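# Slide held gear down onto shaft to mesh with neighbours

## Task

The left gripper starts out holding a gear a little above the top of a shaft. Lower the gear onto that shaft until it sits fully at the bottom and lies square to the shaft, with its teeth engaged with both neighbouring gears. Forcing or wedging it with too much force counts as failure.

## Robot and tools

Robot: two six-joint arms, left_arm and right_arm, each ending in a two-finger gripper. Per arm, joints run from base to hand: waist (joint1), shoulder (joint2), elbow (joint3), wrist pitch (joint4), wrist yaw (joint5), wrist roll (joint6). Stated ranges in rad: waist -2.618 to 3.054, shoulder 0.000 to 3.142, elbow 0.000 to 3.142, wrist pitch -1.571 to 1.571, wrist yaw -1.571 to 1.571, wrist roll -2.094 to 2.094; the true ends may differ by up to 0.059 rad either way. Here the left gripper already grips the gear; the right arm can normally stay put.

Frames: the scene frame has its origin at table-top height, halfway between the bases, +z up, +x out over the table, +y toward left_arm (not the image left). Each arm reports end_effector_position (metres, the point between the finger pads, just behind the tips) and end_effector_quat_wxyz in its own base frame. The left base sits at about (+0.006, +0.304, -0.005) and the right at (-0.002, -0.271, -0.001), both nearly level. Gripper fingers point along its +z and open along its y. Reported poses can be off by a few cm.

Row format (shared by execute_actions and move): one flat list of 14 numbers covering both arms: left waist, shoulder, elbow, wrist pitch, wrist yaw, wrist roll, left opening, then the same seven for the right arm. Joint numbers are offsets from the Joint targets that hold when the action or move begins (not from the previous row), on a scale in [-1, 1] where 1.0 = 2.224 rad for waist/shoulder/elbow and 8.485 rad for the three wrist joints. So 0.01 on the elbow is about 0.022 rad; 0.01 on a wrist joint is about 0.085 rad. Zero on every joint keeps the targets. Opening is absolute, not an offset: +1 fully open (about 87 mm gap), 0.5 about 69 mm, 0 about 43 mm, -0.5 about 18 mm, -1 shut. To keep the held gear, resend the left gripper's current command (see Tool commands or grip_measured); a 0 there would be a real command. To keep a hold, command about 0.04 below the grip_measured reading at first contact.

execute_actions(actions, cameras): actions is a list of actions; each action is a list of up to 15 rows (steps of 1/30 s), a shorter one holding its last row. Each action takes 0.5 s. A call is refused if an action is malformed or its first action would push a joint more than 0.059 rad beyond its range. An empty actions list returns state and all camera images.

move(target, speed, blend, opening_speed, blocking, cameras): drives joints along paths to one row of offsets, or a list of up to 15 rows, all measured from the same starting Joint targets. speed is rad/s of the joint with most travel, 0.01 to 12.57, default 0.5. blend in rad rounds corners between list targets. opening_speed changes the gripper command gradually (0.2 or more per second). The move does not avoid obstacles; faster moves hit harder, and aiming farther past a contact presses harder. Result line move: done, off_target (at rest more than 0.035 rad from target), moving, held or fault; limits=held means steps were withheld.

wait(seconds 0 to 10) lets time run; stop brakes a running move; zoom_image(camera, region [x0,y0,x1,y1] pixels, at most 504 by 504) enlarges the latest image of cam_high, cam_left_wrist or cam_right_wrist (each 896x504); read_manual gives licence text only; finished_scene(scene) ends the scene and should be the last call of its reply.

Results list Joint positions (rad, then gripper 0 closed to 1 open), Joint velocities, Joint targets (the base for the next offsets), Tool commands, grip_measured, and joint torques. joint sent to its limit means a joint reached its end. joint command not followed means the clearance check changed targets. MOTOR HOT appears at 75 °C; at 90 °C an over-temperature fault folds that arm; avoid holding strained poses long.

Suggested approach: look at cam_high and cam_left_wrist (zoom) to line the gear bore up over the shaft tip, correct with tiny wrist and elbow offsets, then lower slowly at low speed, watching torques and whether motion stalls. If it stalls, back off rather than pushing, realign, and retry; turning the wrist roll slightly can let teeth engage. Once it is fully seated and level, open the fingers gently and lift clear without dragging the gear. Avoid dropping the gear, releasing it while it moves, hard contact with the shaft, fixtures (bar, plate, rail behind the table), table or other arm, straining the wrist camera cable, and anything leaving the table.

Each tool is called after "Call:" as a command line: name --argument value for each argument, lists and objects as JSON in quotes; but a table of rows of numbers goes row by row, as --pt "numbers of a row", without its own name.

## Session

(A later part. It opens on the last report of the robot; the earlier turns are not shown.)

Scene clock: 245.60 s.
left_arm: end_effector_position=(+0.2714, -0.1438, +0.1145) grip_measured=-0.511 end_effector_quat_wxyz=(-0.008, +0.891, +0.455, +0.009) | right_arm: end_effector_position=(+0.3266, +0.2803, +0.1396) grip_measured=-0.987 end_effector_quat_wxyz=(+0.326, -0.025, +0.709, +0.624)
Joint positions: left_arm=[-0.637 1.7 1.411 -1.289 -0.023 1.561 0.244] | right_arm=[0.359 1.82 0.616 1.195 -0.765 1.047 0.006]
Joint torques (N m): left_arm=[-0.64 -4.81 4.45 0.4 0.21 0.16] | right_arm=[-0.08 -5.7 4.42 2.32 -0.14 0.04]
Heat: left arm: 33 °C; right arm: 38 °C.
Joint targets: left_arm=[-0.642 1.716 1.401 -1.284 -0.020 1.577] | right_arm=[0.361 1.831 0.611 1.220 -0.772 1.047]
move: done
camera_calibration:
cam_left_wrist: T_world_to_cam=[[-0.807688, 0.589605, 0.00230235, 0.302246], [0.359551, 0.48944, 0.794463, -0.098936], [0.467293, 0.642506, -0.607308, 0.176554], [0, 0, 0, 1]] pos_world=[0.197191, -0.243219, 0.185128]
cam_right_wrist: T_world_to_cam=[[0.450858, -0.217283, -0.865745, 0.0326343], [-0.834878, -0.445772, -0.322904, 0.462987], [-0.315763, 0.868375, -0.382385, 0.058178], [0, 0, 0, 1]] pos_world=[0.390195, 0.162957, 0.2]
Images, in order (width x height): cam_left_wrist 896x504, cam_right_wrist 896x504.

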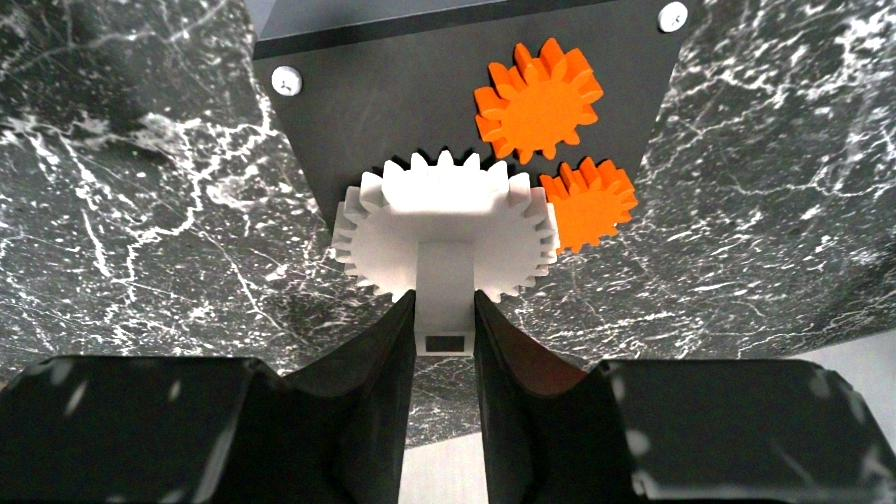

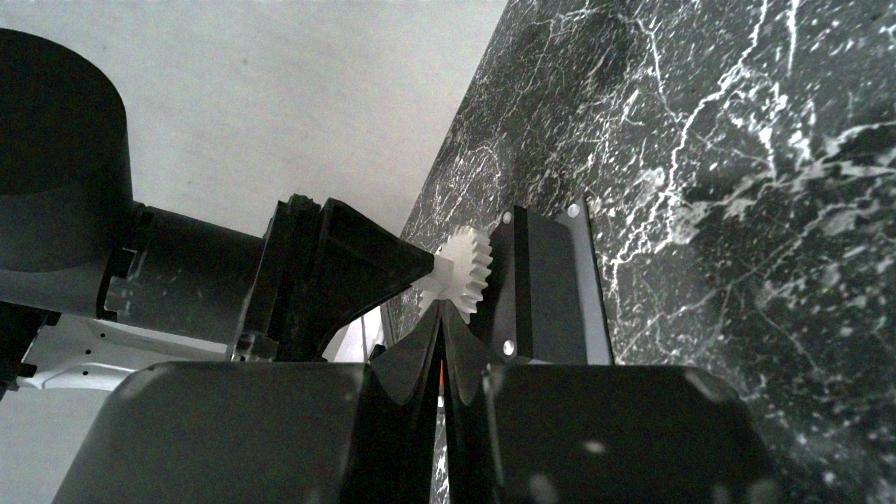

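Call:
move --target '[0,0.0002,-0.0095,0.0025,0,0,-1,0,0,0,0,0,0,-1]' --speed 0.1 --cameras '["cam_left_wrist"]'

Call:
zoom_image --camera "cam_left_wrist" --region '[440, 30, 660, 270]'

Scene clock: 249.60 s.
left_arm: end_effector_position=(+0.2720, -0.1443, +0.1093) grip_measured=-0.511 end_effector_quat_wxyz=(-0.007, +0.891, +0.454, +0.010) | right_arm: end_effector_position=(+0.3266, +0.2803, +0.1396) grip_measured=-0.987 end_effector_quat_wxyz=(+0.326, -0.025, +0.709, +0.624)
Joint positions: left_arm=[-0.637 1.7 1.391 -1.264 -0.023 1.561 0.244] | right_arm=[0.359 1.82 0.616 1.195 -0.765 1.047 0.006]
Joint torques (N m): left_arm=[-0.66 -4.78 4.45 0.38 0.21 0.15] | right_arm=[-0.08 -5.68 4.41 2.33 -0.14 0.04]
Heat: left arm: 33 °C; right arm: 38 °C.
Joint targets: left_arm=[-0.642 1.716 1.380 -1.262 -0.020 1.577] | right_arm=[0.361 1.831 0.611 1.220 -0.772 1.047]
move: done
camera_calibration:
cam_left_wrist: T_world_to_cam=[[-0.807482, 0.58989, -0.0018866, 0.303476], [0.35704, 0.491282, 0.794458, -0.0938184], [0.46957, 0.640837, -0.607316, 0.172592], [0, 0, 0, 1]] pos_world=[0.197504, -0.243529, 0.179925]
Images, in order (width x height): cam_left_wrist 896x504.

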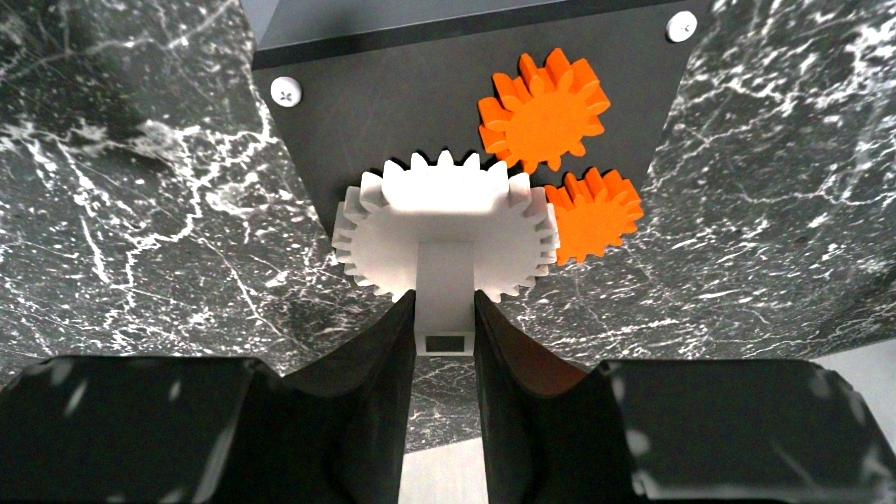

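Scaled by 2.100 from the camera's 896x504 image, which has a finer 1280x720 frame.

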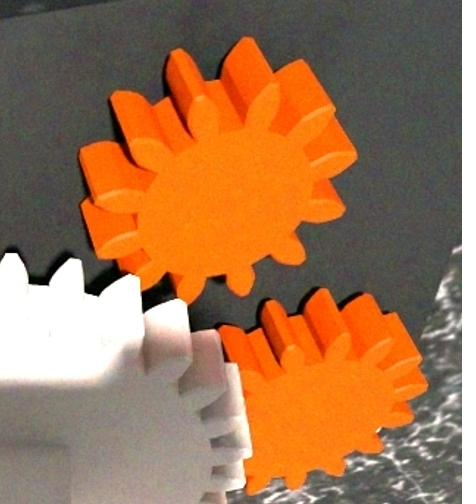

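Call:
move --target '[0,0.0002,-0.0087,0.0023,0,0,-1,0,0,0,0,0,0,-1]' --speed 0.1

Call:
move --target '[0,0.0002,-0.0044,0.0012,0,0,-1,0,0,0,0,0,0,-1]' --speed 0.1 --cameras '["cam_left_wrist"]'

Call:
zoom_image --camera "cam_left_wrist" --region '[440, 30, 660, 270]'

Scene clock: 256.20 s.
left_arm: end_effector_position=(+0.2721, -0.1447, +0.1057) grip_measured=-0.511 end_effector_quat_wxyz=(-0.005, +0.891, +0.454, +0.009) | right_arm: end_effector_position=(+0.3266, +0.2803, +0.1396) grip_measured=-0.987 end_effector_quat_wxyz=(+0.326, -0.025, +0.709, +0.624)
Joint positions: left_arm=[-0.637 1.7 1.376 -1.248 -0.022 1.562 0.244] | right_arm=[0.359 1.82 0.616 1.195 -0.765 1.047 0.006]
Joint torques (N m): left_arm=[-0.55 -4.85 4.15 0.41 0.18 0.14] | right_arm=[-0.09 -5.68 4.42 2.32 -0.14 0.03]
Heat: left arm: 33 °C; right arm: 38 °C.
Joint targets: left_arm=[-0.642 1.717 1.361 -1.243 -0.020 1.577] | right_arm=[0.361 1.831 0.611 1.220 -0.772 1.047]
move: done

Scene clock: 256.90 s.
left_arm: end_effector_position=(+0.2722, -0.1447, +0.1055) grip_measured=-0.511 end_effector_quat_wxyz=(-0.005, +0.891, +0.454, +0.010) | right_arm: end_effector_position=(+0.3266, +0.2803, +0.1396) grip_measured=-0.987 end_effector_quat_wxyz=(+0.326, -0.025, +0.709, +0.624)
Joint positions: left_arm=[-0.637 1.7 1.376 -1.247 -0.022 1.562 0.244] | right_arm=[0.359 1.82 0.616 1.195 -0.765 1.047 0.006]
Joint torques (N m): left_arm=[-0.7 -4.81 3.44 0.52 0.21 0.15] | right_arm=[-0.06 -5.68 4.42 2.33 -0.14 0.03]
Heat: left arm: 33 °C; right arm: 38 °C.
Joint targets: left_arm=[-0.642 1.717 1.351 -1.233 -0.020 1.577] | right_arm=[0.361 1.831 0.611 1.220 -0.772 1.047]
move: done
camera_calibration:
cam_left_wrist: T_world_to_cam=[[-0.807269, 0.590167, -0.00455978, 0.304175], [0.356218, 0.493389, 0.793521, -0.090048], [0.470559, 0.63896, -0.608526, 0.170049], [0, 0, 0, 1]] pos_world=[0.19761, -0.24374, 0.176321]
Images, in order (width x height): cam_left_wrist 896x504.

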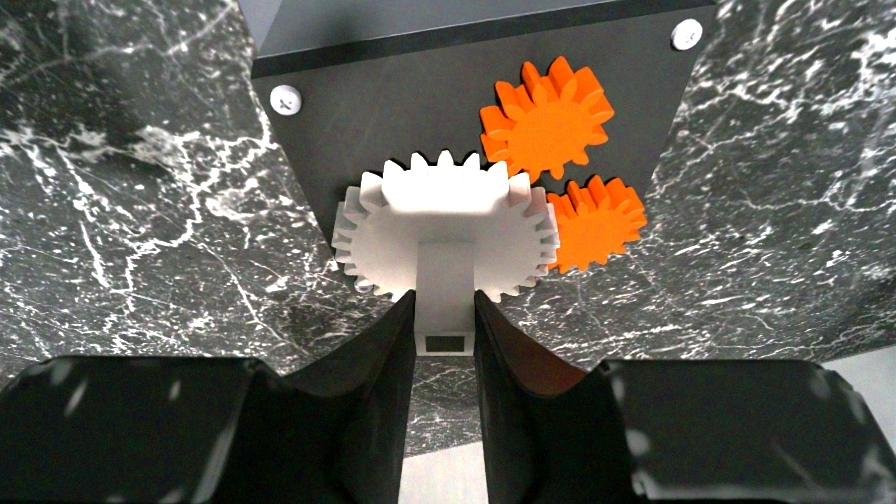

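Scaled by 2.100 from the camera's 896x504 image, which has a finer 1280x720 frame.

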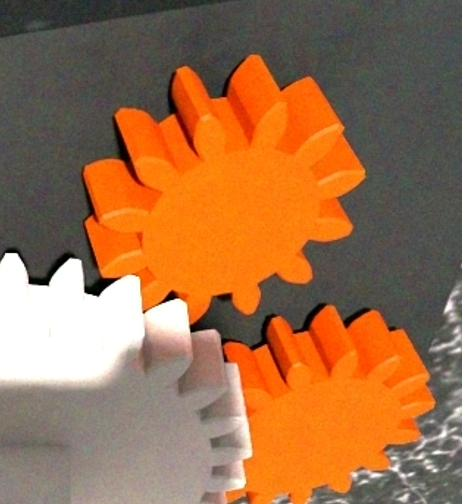

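Call:
move --target '[0.0002,0.0029,0.0025,-0.0002,0,-0.0071,-1,0,0,0,0,0,0,-1]' --speed 0.1

Call:
move --target '[0.0002,0.0029,0.0030,-0.0002,0,-0.0047,-1,0,0,0,0,0,0,-1]' --speed 0.1

Call:
move --target '[0.0002,0.0029,0.0030,-0.0002,0,-0.0047,-1,0,0,0,0,0,0,-1]' --speed 0.1 --cameras '["cam_left_wrist"]'

Call:
zoom_image --camera "cam_left_wrist" --region '[440, 30, 660, 270]'

Scene clock: 265.80 s.
left_arm: end_effector_position=(+0.2717, -0.1450, +0.1055) grip_measured=-0.511 end_effector_quat_wxyz=(-0.003, +0.885, +0.466, +0.010) | right_arm: end_effector_position=(+0.3266, +0.2803, +0.1396) grip_measured=-0.987 end_effector_quat_wxyz=(+0.326, -0.025, +0.709, +0.624)
Joint positions: left_arm=[-0.638 1.7 1.376 -1.243 -0.022 1.535 0.244] | right_arm=[0.359 1.82 0.616 1.195 -0.765 1.047 0.006]
Joint torques (N m): left_arm=[-0.47 -4.23 3.84 0.47 0.2 -0.2] | right_arm=[-0.08 -5.68 4.42 2.33 -0.14 0.04]
Heat: left arm: 33 °C; right arm: 38 °C.
Joint targets: left_arm=[-0.641 1.724 1.357 -1.235 -0.020 1.517] | right_arm=[0.361 1.831 0.611 1.220 -0.772 1.047]
move: done

Scene clock: 266.70 s.
left_arm: end_effector_position=(+0.2714, -0.1447, +0.1055) grip_measured=-0.511 end_effector_quat_wxyz=(-0.001, +0.876, +0.482, +0.012) | right_arm: end_effector_position=(+0.3266, +0.2803, +0.1396) grip_measured=-0.987 end_effector_quat_wxyz=(+0.326, -0.025, +0.709, +0.624)
Joint positions: left_arm=[-0.638 1.7 1.376 -1.239 -0.022 1.499 0.244] | right_arm=[0.359 1.82 0.616 1.195 -0.765 1.047 0.006]
Joint torques (N m): left_arm=[-0.39 -3.77 4.42 0.43 0.22 -0.26] | right_arm=[-0.08 -5.7 4.42 2.33 -0.14 0.04]
Heat: left arm: 33 °C; right arm: 38 °C.
Joint targets: left_arm=[-0.641 1.730 1.363 -1.236 -0.020 1.477] | right_arm=[0.361 1.831 0.611 1.220 -0.772 1.047]
move: done

Scene clock: 267.60 s.
left_arm: end_effector_position=(+0.2712, -0.1444, +0.1054) grip_measured=-0.511 end_effector_quat_wxyz=(+0.000, +0.867, +0.498, +0.013) | right_arm: end_effector_position=(+0.3266, +0.2803, +0.1396) grip_measured=-0.987 end_effector_quat_wxyz=(+0.326, -0.025, +0.709, +0.624)
Joint positions: left_arm=[-0.638 1.701 1.376 -1.234 -0.024 1.462 0.244] | right_arm=[0.359 1.82 0.616 1.195 -0.765 1.047 0.006]
Joint torques (N m): left_arm=[-0.36 -3.33 4.9 0.35 0.23 -0.29] | right_arm=[-0.08 -5.68 4.42 2.32 -0.14 0.03]
Heat: left arm: 33 °C; right arm: 38 °C.
Joint targets: left_arm=[-0.640 1.736 1.370 -1.238 -0.020 1.437] | right_arm=[0.361 1.831 0.611 1.220 -0.772 1.047]
move: off_target (left_arm); left_arm: the shoulder is farthest, 0.036 rad from its target
camera_calibration:
cam_left_wrist: T_world_to_cam=[[-0.861189, 0.507939, -0.0187512, 0.30745], [0.295954, 0.531087, 0.793951, -0.0679706], [0.413238, 0.678192, -0.607693, 0.191353], [0, 0, 0, 1]] pos_world=[0.205814, -0.249842, 0.176014]
Images, in order (width x height): cam_left_wrist 896x504.

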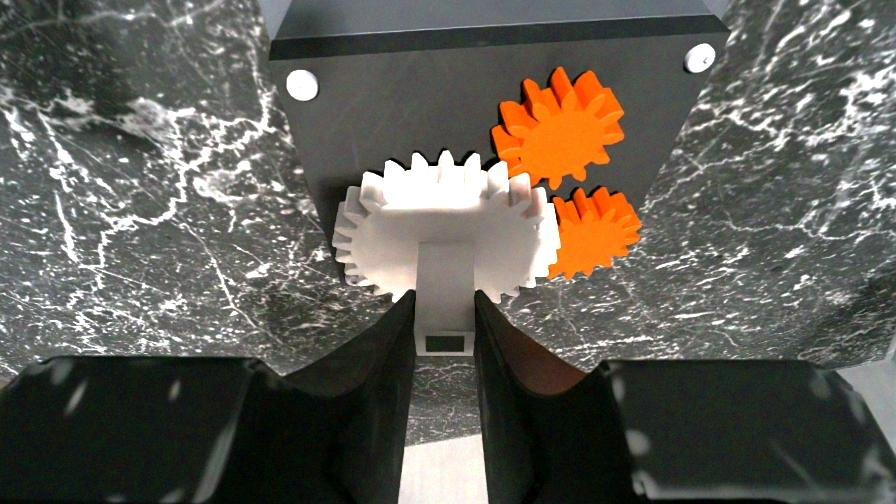

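Scaled by 2.100 from the camera's 896x504 image, which has a finer 1280x720 frame.

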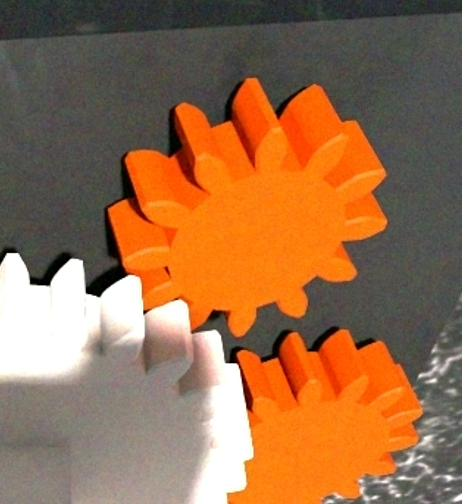

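Call:
move --target '[0,0.0002,-0.0120,0.0030,0,0,-1,0,0,0,0,0,0,-1]' --speed 0.1

Call:
move --target '[0.0002,0.0024,0.0017,-0.0002,0,-0.0040,-1,0,0,0,0,0,0,-1]' --speed 0.1 --cameras '["cam_left_wrist"]'

Call:
zoom_image --camera "cam_left_wrist" --region '[440, 30, 660, 270]'

Scene clock: 275.20 s.
left_arm: end_effector_position=(+0.2715, -0.1446, +0.1054) grip_measured=-0.511 end_effector_quat_wxyz=(+0.002, +0.866, +0.499, +0.014) | right_arm: end_effector_position=(+0.3266, +0.2803, +0.1396) grip_measured=-0.987 end_effector_quat_wxyz=(+0.326, -0.025, +0.709, +0.624)
Joint positions: left_arm=[-0.638 1.701 1.376 -1.232 -0.024 1.458 0.244] | right_arm=[0.359 1.82 0.616 1.195 -0.765 1.047 0.006]
Joint torques (N m): left_arm=[-0.35 -3.25 2.89 0.6 0.25 -0.25] | right_arm=[-0.08 -5.68 4.41 2.32 -0.14 0.03]
Heat: left arm: 33 °C; right arm: 38 °C.
Joint targets: left_arm=[-0.640 1.737 1.343 -1.212 -0.020 1.437] | right_arm=[0.361 1.831 0.611 1.220 -0.772 1.047]
move: off_target (left_arm); left_arm: the shoulder is farthest, 0.036 rad from its target

Scene clock: 276.10 s.
left_arm: end_effector_position=(+0.2713, -0.1445, +0.1054) grip_measured=-0.511 end_effector_quat_wxyz=(+0.003, +0.858, +0.513, +0.015) | right_arm: end_effector_position=(+0.3266, +0.2803, +0.1396) grip_measured=-0.987 end_effector_quat_wxyz=(+0.326, -0.025, +0.709, +0.624)
Joint positions: left_arm=[-0.638 1.701 1.376 -1.228 -0.025 1.426 0.244] | right_arm=[0.359 1.82 0.616 1.195 -0.765 1.047 0.006]
Joint torques (N m): left_arm=[-0.31 -2.95 3.07 0.55 0.23 -0.29] | right_arm=[-0.08 -5.68 4.42 2.33 -0.14 0.03]
Heat: left arm: 33 °C; right arm: 38 °C.
Joint targets: left_arm=[-0.640 1.742 1.347 -1.214 -0.020 1.403] | right_arm=[0.361 1.831 0.611 1.220 -0.772 1.047]
move: off_target (left_arm); left_arm: the shoulder is farthest, 0.042 rad from its target
camera_calibration:
cam_left_wrist: T_world_to_cam=[[-0.878519, 0.476995, -0.0260706, 0.308582], [0.271925, 0.544204, 0.793662, -0.0595452], [0.39276, 0.690158, -0.6078, 0.198595], [0, 0, 0, 1]] pos_world=[0.209287, -0.251849, 0.17601]
Images, in order (width x height): cam_left_wrist 896x504.

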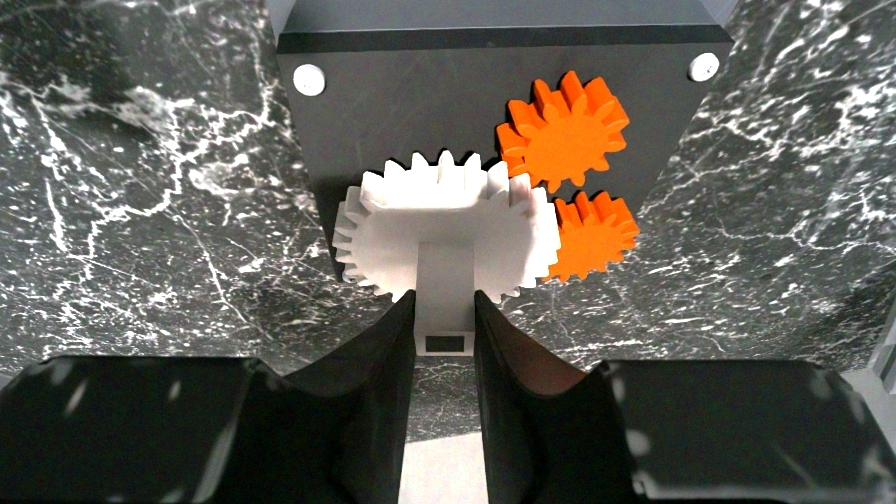

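Scaled by 2.100 from the camera's 896x504 image, which has a finer 1280x720 frame.

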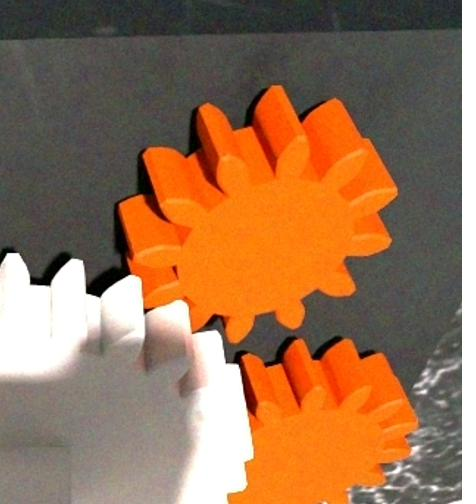

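Call:
move --pt "0 -0.007 0.0100 -0.0020 0 0 -1 0 0 0 0 0 0 -1" --pt "0 -0.007 0.0100 -0.0020 0 0 -0.35 0 0 0 0 0 0 -1" --speed 0.15 --opening_speed 0.5 --cameras '["cam_left_wrist","cam_right_wrist"]'

Call:
zoom_image --camera "cam_left_wrist" --region '[320, 30, 660, 310]'

Call:
zoom_image --camera "cam_right_wrist" --region '[390, 200, 540, 340]'

Scene clock: 288.33 s.
left_arm: end_effector_position=(+0.2714, -0.1446, +0.1027) grip_measured=-0.350 end_effector_quat_wxyz=(+0.000, +0.856, +0.517, +0.014) | right_arm: end_effector_position=(+0.3266, +0.2803, +0.1396) grip_measured=-0.987 end_effector_quat_wxyz=(+0.326, -0.025, +0.709, +0.624)
Joint positions: left_arm=[-0.638 1.71 1.376 -1.226 -0.025 1.417 0.325] | right_arm=[0.359 1.82 0.616 1.195 -0.765 1.047 0.006]
Joint torques (N m): left_arm=[-0.23 -4.93 4.92 0.32 0.22 -0.2] | right_arm=[-0.08 -5.7 4.42 2.32 -0.14 0.03]
Heat: left arm: 32 °C; right arm: 39 °C.
Joint targets: left_arm=[-0.640 1.727 1.369 -1.231 -0.020 1.403] | right_arm=[0.361 1.831 0.611 1.220 -0.772 1.047]
move: done
camera_calibration:
cam_left_wrist: T_world_to_cam=[[-0.882976, 0.469027, -0.0191475, 0.30799], [0.271466, 0.54348, 0.794315, -0.0573897], [0.382962, 0.696163, -0.607204, 0.20048], [0, 0, 0, 1]] pos_world=[0.210751, -0.252832, 0.173215]
cam_right_wrist: T_world_to_cam=[[0.450858, -0.217283, -0.865745, 0.0326343], [-0.834878, -0.445772, -0.322904, 0.462987], [-0.315763, 0.868375, -0.382385, 0.058178], [0, 0, 0, 1]] pos_world=[0.390195, 0.162957, 0.2]
Images, in order (width x height): cam_left_wrist 896x504, cam_right_wrist 896x504.

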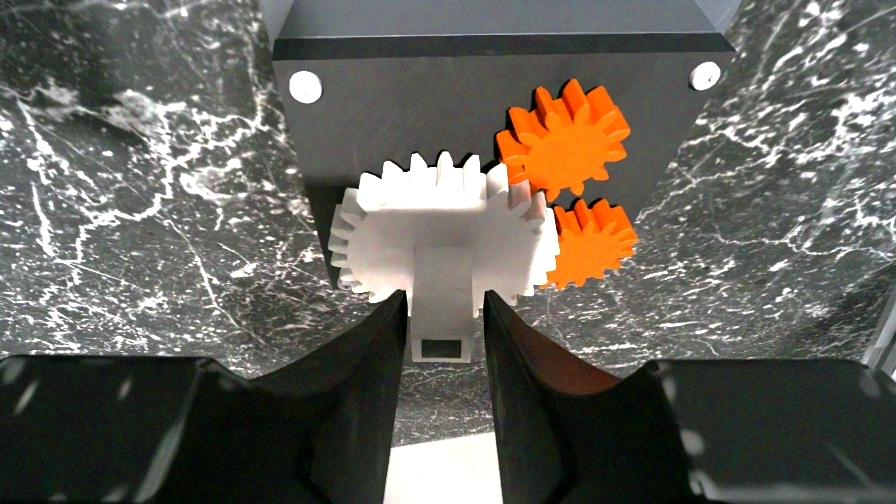

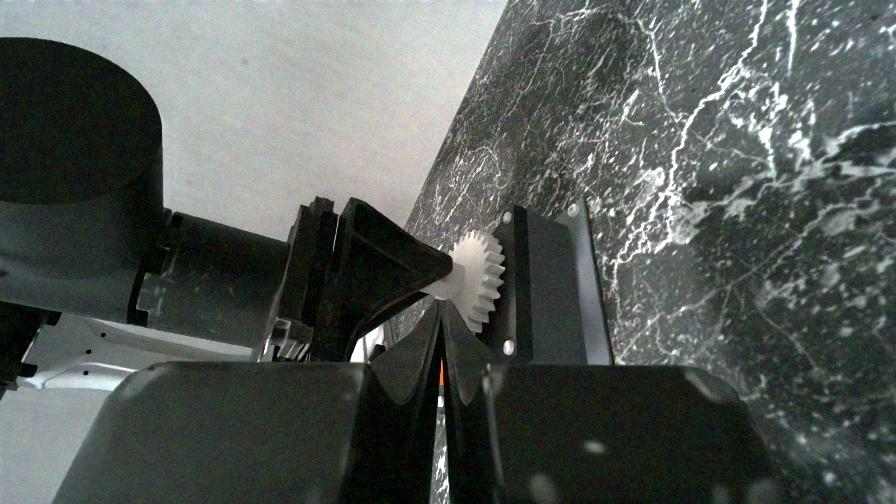

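Scaled by 1.482 from the camera's 896x504 image, which has a finer 1280x720 frame.

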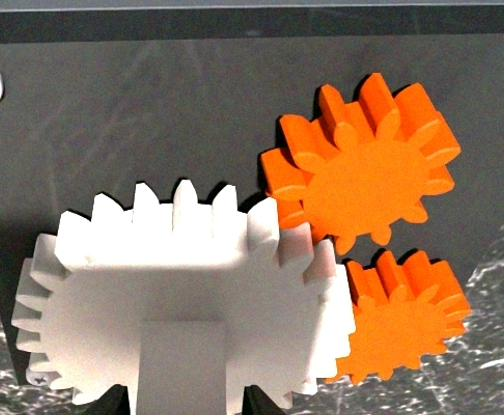

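Scaled by 3.360 from the camera's 896x504 image, which has a finer 1280x720 frame.

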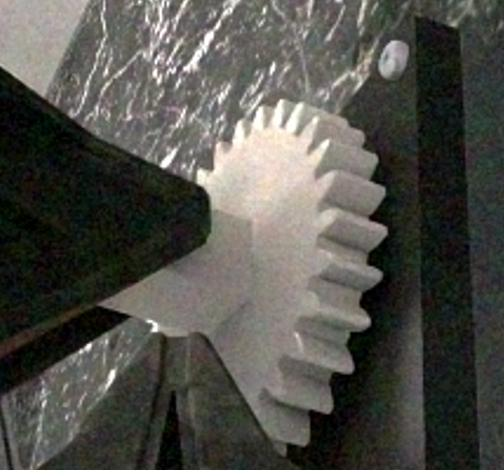

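Call:
move --target '[0,0,0,0,0,0,0.3,0,0,0,0,0,0,-1]' --opening_speed 1.0 --cameras '["cam_left_wrist","cam_right_wrist"]'

Call:
zoom_image --camera "cam_left_wrist" --region '[320, 30, 660, 310]'

Call:
zoom_image --camera "cam_right_wrist" --region '[390, 200, 540, 340]'

Scene clock: 295.50 s.
left_arm: end_effector_position=(+0.2714, -0.1445, +0.1027) grip_measured=+0.300 end_effector_quat_wxyz=(+0.000, +0.856, +0.517, +0.014) | right_arm: end_effector_position=(+0.3266, +0.2803, +0.1396) grip_measured=-0.987 end_effector_quat_wxyz=(+0.326, -0.025, +0.709, +0.624)
Joint positions: left_arm=[-0.638 1.71 1.376 -1.226 -0.025 1.417 0.65] | right_arm=[0.359 1.82 0.616 1.195 -0.765 1.047 0.006]
Joint torques (N m): left_arm=[-0.24 -4.88 4.88 0.34 0.25 -0.17] | right_arm=[-0.08 -5.68 4.42 2.32 -0.14 0.03]
Heat: left arm: 32 °C; right arm: 39 °C.
Joint targets: left_arm=[-0.640 1.727 1.369 -1.231 -0.020 1.403] | right_arm=[0.361 1.831 0.611 1.220 -0.772 1.047]
move: done
camera_calibration:
cam_left_wrist: T_world_to_cam=[[-0.883174, 0.468657, -0.0191023, 0.307929], [0.271262, 0.543563, 0.794327, -0.0573277], [0.38265, 0.696348, -0.607189, 0.200589], [0, 0, 0, 1]] pos_world=[0.21075, -0.252832, 0.173215]
cam_right_wrist: T_world_to_cam=[[0.450858, -0.217283, -0.865745, 0.0326343], [-0.834878, -0.445772, -0.322904, 0.462987], [-0.315763, 0.868375, -0.382385, 0.058178], [0, 0, 0, 1]] pos_world=[0.390195, 0.162957, 0.2]
Images, in order (width x height): cam_left_wrist 896x504, cam_right_wrist 896x504.

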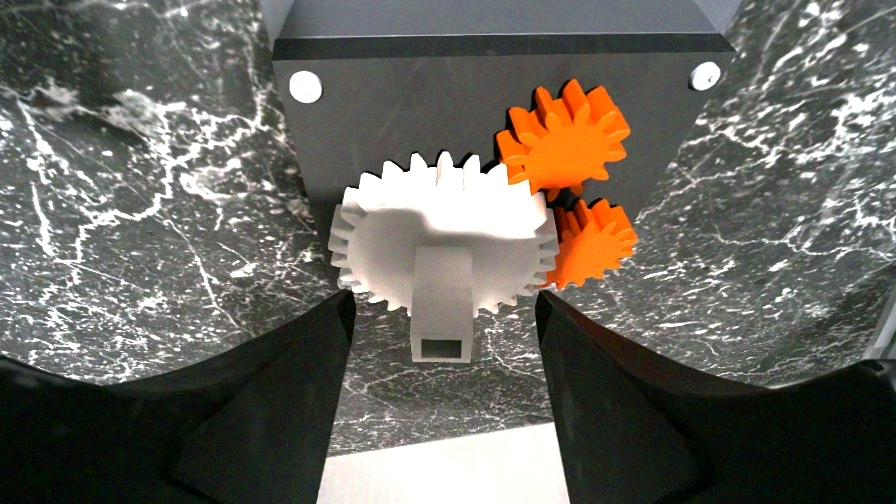

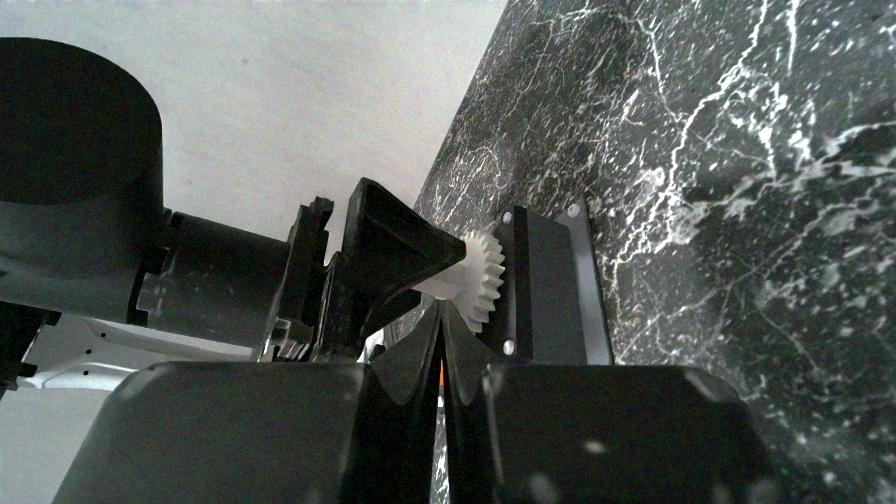

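Scaled by 1.482 from the camera's 896x504 image, which has a finer 1280x720 frame.

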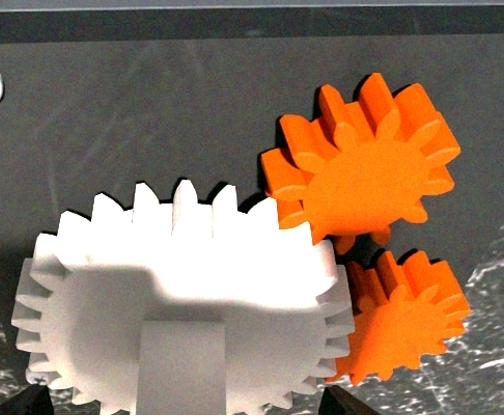

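Scaled by 3.360 from the camera's 896x504 image, which has a finer 1280x720 frame.

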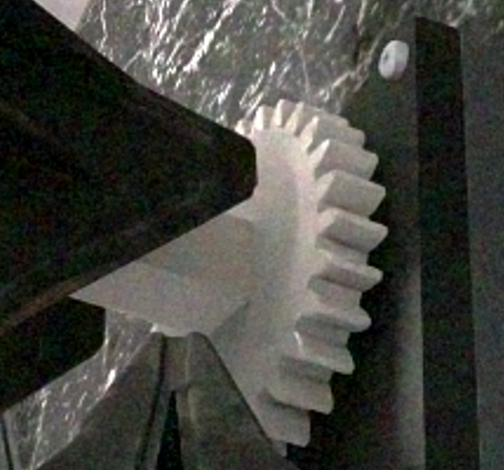

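Call:
move --pt "0 0 0 0 0 0 -1 0 0 0 0 0 0 -1" --pt "0.0002 0.0029 -0.0060 0.0020 0 -0.0047 -1 0 0 0 0 0 0 -1" --speed 0.1 --opening_speed 1.0

Call:
move --target '[0.0002,0.0029,0.0030,-0.0002,0,-0.0047,-1,0,0,0,0,0,0,-1]' --speed 0.1

Call:
move --target '[0.0002,0.0029,0.0030,-0.0002,0,-0.0047,-1,0,0,0,0,0,0,-1]' --speed 0.1 --cameras '["cam_left_wrist"]'

Call:
zoom_image --camera "cam_left_wrist" --region '[320, 30, 660, 310]'

Scene clock: 311.43 s.
left_arm: end_effector_position=(+0.2715, -0.1447, +0.1027) grip_measured=-0.512 end_effector_quat_wxyz=(+0.003, +0.847, +0.532, +0.015) | right_arm: end_effector_position=(+0.3266, +0.2803, +0.1396) grip_measured=-0.987 end_effector_quat_wxyz=(+0.326, -0.025, +0.709, +0.624)
Joint positions: left_arm=[-0.638 1.71 1.376 -1.219 -0.026 1.381 0.244] | right_arm=[0.359 1.82 0.616 1.195 -0.765 1.047 0.006]
Joint torques (N m): left_arm=[-0.32 -4.41 3.88 0.49 0.27 -0.21] | right_arm=[-0.08 -5.68 4.41 2.32 -0.14 0.03]
Heat: left arm: 32 °C; right arm: 39 °C.
Joint targets: left_arm=[-0.640 1.733 1.356 -1.214 -0.020 1.363] | right_arm=[0.361 1.831 0.611 1.220 -0.772 1.047]
move: done

Scene clock: 312.33 s.
left_arm: end_effector_position=(+0.2713, -0.1445, +0.1027) grip_measured=-0.512 end_effector_quat_wxyz=(+0.005, +0.837, +0.547, +0.017) | right_arm: end_effector_position=(+0.3266, +0.2803, +0.1396) grip_measured=-0.987 end_effector_quat_wxyz=(+0.326, -0.025, +0.709, +0.624)
Joint positions: left_arm=[-0.638 1.71 1.376 -1.214 -0.028 1.345 0.244] | right_arm=[0.359 1.82 0.616 1.195 -0.765 1.047 0.006]
Joint torques (N m): left_arm=[-0.24 -3.97 4.36 0.41 0.29 -0.23] | right_arm=[-0.08 -5.68 4.42 2.32 -0.14 0.04]
Heat: left arm: 32 °C; right arm: 39 °C.
Joint targets: left_arm=[-0.639 1.739 1.363 -1.216 -0.020 1.324] | right_arm=[0.361 1.831 0.611 1.220 -0.772 1.047]
move: done

Scene clock: 313.23 s.
left_arm: end_effector_position=(+0.2709, -0.1443, +0.1024) grip_measured=-0.512 end_effector_quat_wxyz=(+0.007, +0.826, +0.563, +0.018) | right_arm: end_effector_position=(+0.3266, +0.2803, +0.1396) grip_measured=-0.987 end_effector_quat_wxyz=(+0.326, -0.025, +0.709, +0.624)
Joint positions: left_arm=[-0.638 1.711 1.376 -1.21 -0.03 1.307 0.244] | right_arm=[0.359 1.82 0.616 1.195 -0.765 1.047 0.006]
Joint torques (N m): left_arm=[-0.14 -3.48 4.98 0.38 0.29 -0.25] | right_arm=[-0.08 -5.68 4.42 2.32 -0.14 0.03]
Heat: left arm: 32 °C; right arm: 39 °C.
Joint targets: left_arm=[-0.639 1.746 1.369 -1.218 -0.020 1.284] | right_arm=[0.361 1.831 0.611 1.220 -0.772 1.047]
move: done
camera_calibration:
cam_left_wrist: T_world_to_cam=[[-0.928758, 0.368814, -0.0372036, 0.307193], [0.1969, 0.575879, 0.79347, -0.0322509], [0.314068, 0.729616, -0.607472, 0.223855], [0, 0, 0, 1]] pos_world=[0.221353, -0.258053, 0.173004]
Images, in order (width x height): cam_left_wrist 896x504.

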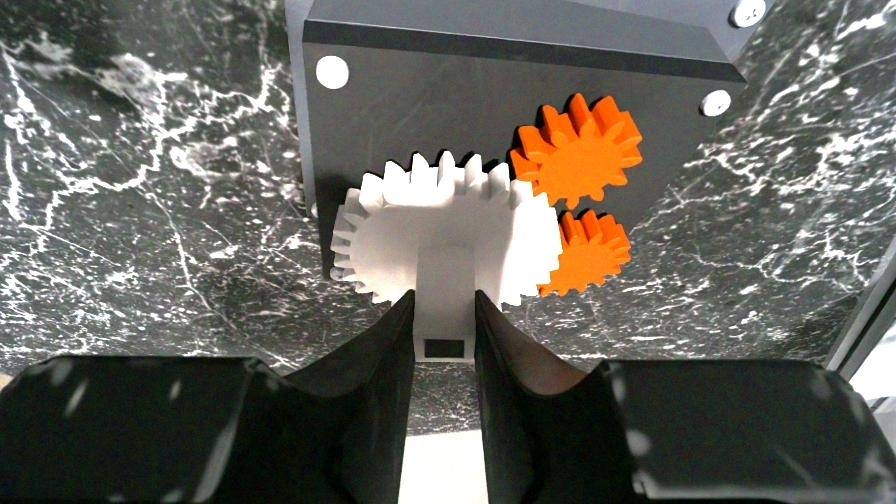

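Scaled by 1.482 from the camera's 896x504 image, which has a finer 1280x720 frame.

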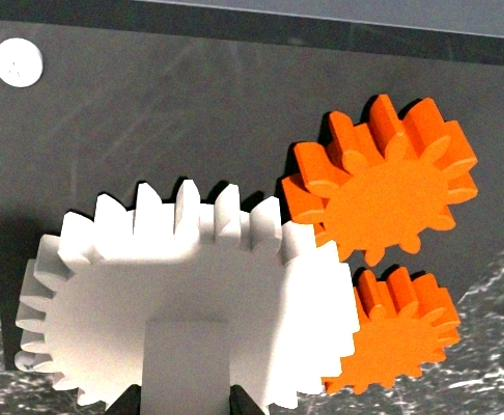

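Call:
move --target '[0,0,-0.0100,0.0027,0,0,-1,0,0,0,0,0,0,-1]' --speed 0.15

Call:
move --target '[0.0002,0.0029,0.0010,0.0003,0,-0.0047,-1,0,0,0,0,0,0,-1]' --speed 0.1

Call:
move --target '[0.0002,0.0029,0.0020,-0.0002,0,-0.0047,-1,0,0,0,0,0,0,-1]' --speed 0.1 --cameras '["cam_left_wrist"]'

Call:
zoom_image --camera "cam_left_wrist" --region '[480, 80, 660, 320]'

Scene clock: 320.43 s.
left_arm: end_effector_position=(+0.2712, -0.1445, +0.1024) grip_measured=-0.512 end_effector_quat_wxyz=(+0.008, +0.825, +0.565, +0.019) | right_arm: end_effector_position=(+0.3266, +0.2803, +0.1396) grip_measured=-0.987 end_effector_quat_wxyz=(+0.326, -0.025, +0.709, +0.624)
Joint positions: left_arm=[-0.638 1.711 1.376 -1.208 -0.03 1.304 0.244] | right_arm=[0.359 1.82 0.616 1.195 -0.765 1.047 0.006]
Joint torques (N m): left_arm=[-0.16 -3.51 3.18 0.56 0.28 -0.23] | right_arm=[-0.06 -5.68 4.41 2.32 -0.14 0.03]
Heat: left arm: 32 °C; right arm: 39 °C.
Joint targets: left_arm=[-0.639 1.746 1.347 -1.195 -0.020 1.283] | right_arm=[0.361 1.831 0.611 1.220 -0.772 1.047]
move: done

Scene clock: 321.30 s.
left_arm: end_effector_position=(+0.2710, -0.1444, +0.1022) grip_measured=-0.512 end_effector_quat_wxyz=(+0.010, +0.815, +0.580, +0.020) | right_arm: end_effector_position=(+0.3266, +0.2803, +0.1396) grip_measured=-0.987 end_effector_quat_wxyz=(+0.326, -0.025, +0.709, +0.624)
Joint positions: left_arm=[-0.638 1.712 1.376 -1.203 -0.033 1.267 0.244] | right_arm=[0.359 1.82 0.616 1.195 -0.765 1.047 0.006]
Joint torques (N m): left_arm=[-0.1 -3.11 3.3 0.56 0.34 -0.28] | right_arm=[-0.08 -5.7 4.41 2.32 -0.14 0.04]
Heat: left arm: 32 °C; right arm: 39 °C.
Joint targets: left_arm=[-0.638 1.752 1.349 -1.192 -0.020 1.244] | right_arm=[0.361 1.831 0.611 1.220 -0.772 1.047]
move: off_target (left_arm); left_arm: the shoulder is farthest, 0.040 rad from its target

Scene clock: 322.23 s.
left_arm: end_effector_position=(+0.2707, -0.1442, +0.1022) grip_measured=-0.512 end_effector_quat_wxyz=(+0.012, +0.804, +0.595, +0.022) | right_arm: end_effector_position=(+0.3266, +0.2803, +0.1396) grip_measured=-0.987 end_effector_quat_wxyz=(+0.326, -0.025, +0.709, +0.624)
Joint positions: left_arm=[-0.638 1.712 1.376 -1.198 -0.035 1.23 0.244] | right_arm=[0.359 1.82 0.616 1.195 -0.765 1.047 0.006]
Joint torques (N m): left_arm=[-0.24 -2.61 3.73 0.53 0.38 -0.29] | right_arm=[-0.08 -5.68 4.41 2.32 -0.14 0.04]
Heat: left arm: 32 °C; right arm: 39 °C.
Joint targets: left_arm=[-0.638 1.759 1.354 -1.194 -0.020 1.204] | right_arm=[0.361 1.831 0.611 1.220 -0.772 1.047]
move: off_target (left_arm); left_arm: the shoulder is farthest, 0.046 rad from its target
camera_calibration:
cam_left_wrist: T_world_to_cam=[[-0.95387, 0.295905, -0.0507133, 0.304639], [0.14193, 0.593317, 0.792358, -0.0146261], [0.264552, 0.748608, -0.607945, 0.23992], [0, 0, 0, 1]] pos_world=[0.22919, -0.261073, 0.172897]
Images, in order (width x height): cam_left_wrist 896x504.

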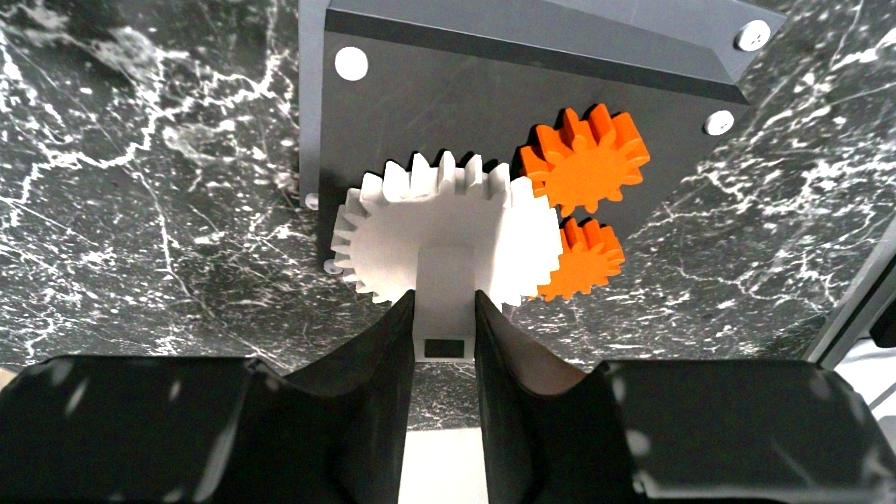

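Scaled by 2.100 from the camera's 896x504 image, which has a finer 1280x720 frame.

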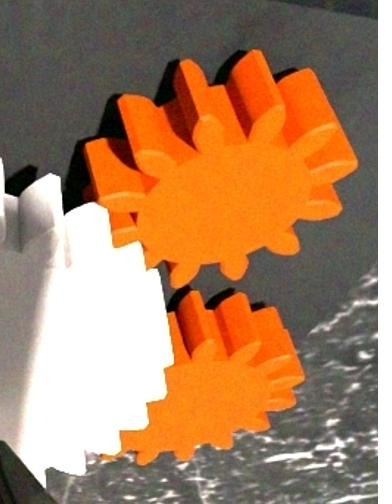

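Call:
move --target '[0,0.0072,0.0400,-0.0079,0,0,-1,0,0,0,0,0,0,-1]' --speed 0.1 --cameras '["cam_left_wrist","cam_right_wrist"]'

Call:
zoom_image --camera "cam_right_wrist" --region '[390, 200, 540, 340]'

Call:
zoom_image --camera "cam_left_wrist" --region '[480, 80, 660, 320]'

Scene clock: 355.57 s.
left_arm: end_effector_position=(+0.2718, -0.1451, +0.1027) grip_measured=-0.512 end_effector_quat_wxyz=(-0.005, +0.800, +0.599, +0.017) | right_arm: end_effector_position=(+0.3266, +0.2803, +0.1396) grip_measured=-0.987 end_effector_quat_wxyz=(+0.326, -0.025, +0.709, +0.624)
Joint positions: left_arm=[-0.638 1.753 1.423 -1.241 -0.036 1.218 0.244] | right_arm=[0.359 1.82 0.616 1.195 -0.765 1.047 0.006]
Joint torques (N m): left_arm=[-0.12 -4.81 6.86 0.21 0.36 -0.17] | right_arm=[-0.08 -5.68 4.42 2.32 -0.14 0.04]
Heat: left arm: 31 °C; right arm: 40 °C.
Joint targets: left_arm=[-0.638 1.775 1.443 -1.261 -0.020 1.204] | right_arm=[0.361 1.831 0.611 1.220 -0.772 1.047]
move: done
camera_calibration:
cam_left_wrist: T_world_to_cam=[[-0.958289, 0.285244, -0.0178547, 0.302261], [0.157159, 0.578098, 0.800689, -0.0218303], [0.238714, 0.764485, -0.598814, 0.248916], [0, 0, 0, 1]] pos_world=[0.233665, -0.263891, 0.17193]
cam_right_wrist: T_world_to_cam=[[0.450858, -0.217283, -0.865745, 0.0326343], [-0.834878, -0.445772, -0.322904, 0.462987], [-0.315763, 0.868375, -0.382385, 0.058178], [0, 0, 0, 1]] pos_world=[0.390195, 0.162957, 0.2]
Images, in order (width x height): cam_left_wrist 896x504, cam_right_wrist 896x504.

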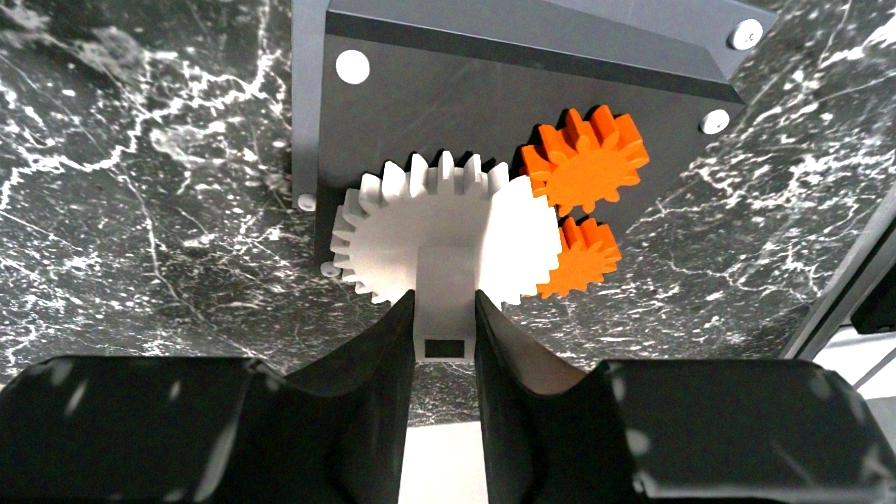

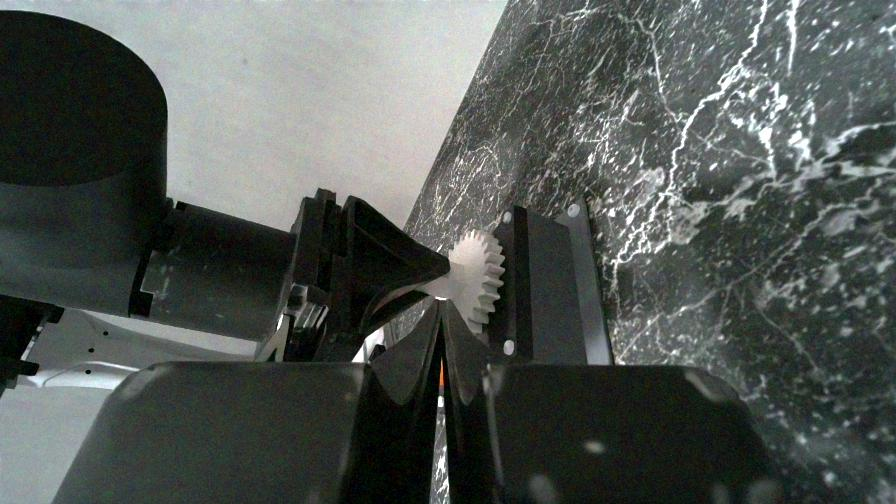

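Scaled by 3.360 from the camera's 896x504 image, which has a finer 1280x720 frame.

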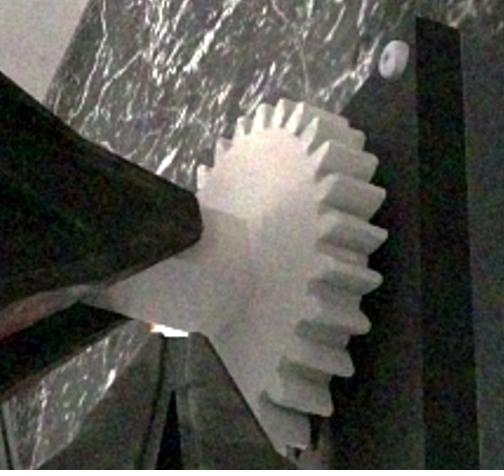

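Scaled by 2.100 from the camera's 896x504 image, which has a finer 1280x720 frame.

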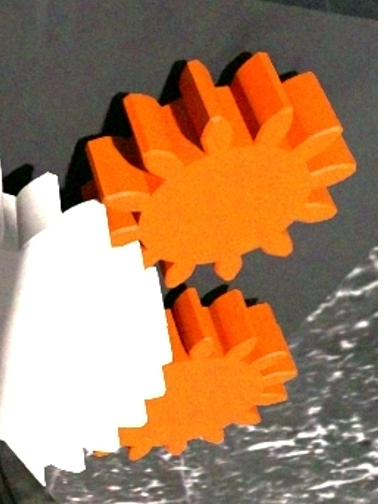

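Call:
move --target '[0,0,-0.0210,0.0029,0,0,-1,0,0,0,0,0,0,-1]' --speed 0.1

Call:
move --target '[0.0002,0.0022,0.0020,-0.0001,0,-0.0036,-1,0,0,0,0,0,0,-1]' --speed 0.06

Call:
move --target '[0.0002,0.0022,0.0020,-0.0001,0,-0.0036,-1,0,0,0,0,0,0,-1]' --speed 0.06

Call:
move --target '[0.0002,0.0022,0.0020,-0.0001,0,-0.0036,-1,0,0,0,0,0,0,-1]' --speed 0.06

Scene clock: 385.07 s.
left_arm: end_effector_position=(+0.2716, -0.1449, +0.1021) grip_measured=-0.512 end_effector_quat_wxyz=(-0.005, +0.800, +0.599, +0.017) | right_arm: end_effector_position=(+0.3267, +0.2803, +0.1397) grip_measured=-0.987 end_effector_quat_wxyz=(+0.327, -0.025, +0.709, +0.625)
Joint positions: left_arm=[-0.638 1.753 1.421 -1.24 -0.036 1.218 0.244] | right_arm=[0.359 1.82 0.616 1.195 -0.765 1.047 0.006]
Joint torques (N m): left_arm=[-0.1 -4.82 3.36 0.44 0.38 -0.16] | right_arm=[-0.08 -5.68 4.42 2.32 -0.14 0.03]
Heat: left arm: 33 °C; right arm: 40 °C.
Joint targets: left_arm=[-0.638 1.775 1.396 -1.236 -0.020 1.204] | right_arm=[0.361 1.831 0.611 1.221 -0.772 1.047]
move: done

Scene clock: 385.93 s.
left_arm: end_effector_position=(+0.2714, -0.1450, +0.1021) grip_measured=-0.512 end_effector_quat_wxyz=(-0.004, +0.793, +0.609, +0.018) | right_arm: end_effector_position=(+0.3267, +0.2803, +0.1397) grip_measured=-0.987 end_effector_quat_wxyz=(+0.327, -0.025, +0.709, +0.625)
Joint positions: left_arm=[-0.638 1.753 1.421 -1.236 -0.037 1.194 0.244] | right_arm=[0.359 1.82 0.616 1.195 -0.765 1.047 0.006]
Joint torques (N m): left_arm=[-0.08 -4.46 3.71 0.4 0.37 -0.23] | right_arm=[-0.08 -5.68 4.42 2.32 -0.14 0.03]
Heat: left arm: 33 °C; right arm: 40 °C.
Joint targets: left_arm=[-0.637 1.780 1.400 -1.237 -0.020 1.173] | right_arm=[0.361 1.831 0.611 1.221 -0.772 1.047]
move: done

Scene clock: 386.83 s.
left_arm: end_effector_position=(+0.2712, -0.1450, +0.1021) grip_measured=-0.512 end_effector_quat_wxyz=(-0.002, +0.784, +0.620, +0.020) | right_arm: end_effector_position=(+0.3267, +0.2803, +0.1397) grip_measured=-0.987 end_effector_quat_wxyz=(+0.327, -0.025, +0.709, +0.625)
Joint positions: left_arm=[-0.638 1.753 1.421 -1.232 -0.039 1.166 0.244] | right_arm=[0.359 1.82 0.616 1.195 -0.765 1.047 0.006]
Joint torques (N m): left_arm=[-0.06 -3.96 4.14 0.37 0.4 -0.26] | right_arm=[-0.08 -5.68 4.41 2.32 -0.14 0.04]
Heat: left arm: 33 °C; right arm: 40 °C.
Joint targets: left_arm=[-0.637 1.785 1.405 -1.238 -0.020 1.143] | right_arm=[0.361 1.831 0.611 1.221 -0.772 1.047]
move: done

Scene clock: 387.70 s.
left_arm: end_effector_position=(+0.2711, -0.1449, +0.1019) grip_measured=-0.512 end_effector_quat_wxyz=(-0.001, +0.777, +0.630, +0.021) | right_arm: end_effector_position=(+0.3267, +0.2803, +0.1397) grip_measured=-0.987 end_effector_quat_wxyz=(+0.327, -0.025, +0.709, +0.625)
Joint positions: left_arm=[-0.638 1.754 1.421 -1.229 -0.041 1.141 0.244] | right_arm=[0.359 1.82 0.616 1.195 -0.765 1.047 0.006]
Joint torques (N m): left_arm=[0.03 -3.78 4.38 0.32 0.41 -0.32] | right_arm=[-0.08 -5.68 4.42 2.32 -0.14 0.04]
Heat: left arm: 33 °C; right arm: 40 °C.
Joint targets: left_arm=[-0.636 1.790 1.409 -1.239 -0.020 1.112] | right_arm=[0.361 1.831 0.611 1.221 -0.772 1.047]
move: off_target (left_arm); left_arm: the shoulder is farthest, 0.036 rad from its target

Call:
move --target '[0,-0.0310,-0.0040,-0.0007,0,0.0052,-1,0,0,0,0,0,0,-1]' --speed 0.12

Call:
move --target '[-0.0002,-0.0029,-0.0034,0.0001,0,0.0047,-1,0,0,0,0,0,0,-1]' --speed 0.1

Call:
move --target '[-0.0002,-0.0029,-0.0034,0.0001,0,0.0047,-1,0,0,0,0,0,0,-1]' --speed 0.1

Call:
move --target '[-0.0002,-0.0029,-0.0034,0.0001,0,0.0047,-1,0,0,0,0,0,0,-1]' --speed 0.1

Scene clock: 399.20 s.
left_arm: end_effector_position=(+0.2712, -0.1449, +0.1023) grip_measured=-0.512 end_effector_quat_wxyz=(+0.000, +0.778, +0.628, +0.021) | right_arm: end_effector_position=(+0.3267, +0.2803, +0.1397) grip_measured=-0.987 end_effector_quat_wxyz=(+0.327, -0.025, +0.709, +0.625)
Joint positions: left_arm=[-0.638 1.752 1.421 -1.229 -0.041 1.145 0.244] | right_arm=[0.359 1.82 0.616 1.195 -0.765 1.047 0.006]
Joint torques (N m): left_arm=[-0.01 -9.06 3.79 0.26 0.41 0.09] | right_arm=[-0.06 -5.68 4.41 2.32 -0.14 0.03]
Heat: left arm: 33 °C; right arm: 40 °C.
Joint targets: left_arm=[-0.636 1.721 1.400 -1.245 -0.020 1.156] | right_arm=[0.361 1.831 0.611 1.221 -0.772 1.047]
move: done

Scene clock: 400.10 s.
left_arm: end_effector_position=(+0.2710, -0.1444, +0.1021) grip_measured=-0.512 end_effector_quat_wxyz=(+0.000, +0.789, +0.614, +0.021) | right_arm: end_effector_position=(+0.3267, +0.2803, +0.1397) grip_measured=-0.987 end_effector_quat_wxyz=(+0.327, -0.025, +0.709, +0.625)
Joint positions: left_arm=[-0.638 1.744 1.411 -1.226 -0.04 1.18 0.244] | right_arm=[0.359 1.82 0.616 1.195 -0.765 1.047 0.006]
Joint torques (N m): left_arm=[-0.08 -8.85 3.99 0.26 0.41 0.13] | right_arm=[-0.09 -5.68 4.41 2.32 -0.14 0.04]
Heat: left arm: 33 °C; right arm: 40 °C.
Joint targets: left_arm=[-0.637 1.714 1.393 -1.244 -0.020 1.196] | right_arm=[0.361 1.831 0.611 1.221 -0.772 1.047]
move: done

Scene clock: 400.93 s.
left_arm: end_effector_position=(+0.2710, -0.1442, +0.1020) grip_measured=-0.512 end_effector_quat_wxyz=(+0.001, +0.799, +0.601, +0.020) | right_arm: end_effector_position=(+0.3267, +0.2803, +0.1397) grip_measured=-0.987 end_effector_quat_wxyz=(+0.327, -0.025, +0.709, +0.625)
Joint positions: left_arm=[-0.638 1.737 1.403 -1.223 -0.038 1.215 0.244] | right_arm=[0.359 1.82 0.616 1.195 -0.765 1.047 0.006]
Joint torques (N m): left_arm=[0.01 -8.66 4.01 0.23 0.37 0.19] | right_arm=[-0.06 -5.68 4.41 2.32 -0.14 0.04]
Heat: left arm: 33 °C; right arm: 40 °C.
Joint targets: left_arm=[-0.637 1.707 1.385 -1.243 -0.020 1.236] | right_arm=[0.361 1.831 0.611 1.221 -0.772 1.047]
move: done

Scene clock: 401.83 s.
left_arm: end_effector_position=(+0.2711, -0.1441, +0.1019) grip_measured=-0.512 end_effector_quat_wxyz=(+0.002, +0.811, +0.585, +0.019) | right_arm: end_effector_position=(+0.3267, +0.2803, +0.1397) grip_measured=-0.987 end_effector_quat_wxyz=(+0.327, -0.025, +0.709, +0.625)
Joint positions: left_arm=[-0.638 1.73 1.395 -1.221 -0.035 1.253 0.244] | right_arm=[0.359 1.82 0.616 1.195 -0.765 1.047 0.006]
Joint torques (N m): left_arm=[-0.09 -8.68 4.03 0.22 0.37 0.2] | right_arm=[-0.06 -5.68 4.42 2.32 -0.14 0.03]
Heat: left arm: 33 °C; right arm: 40 °C.
Joint targets: left_arm=[-0.638 1.701 1.378 -1.242 -0.020 1.276] | right_arm=[0.361 1.831 0.611 1.221 -0.772 1.047]
move: done


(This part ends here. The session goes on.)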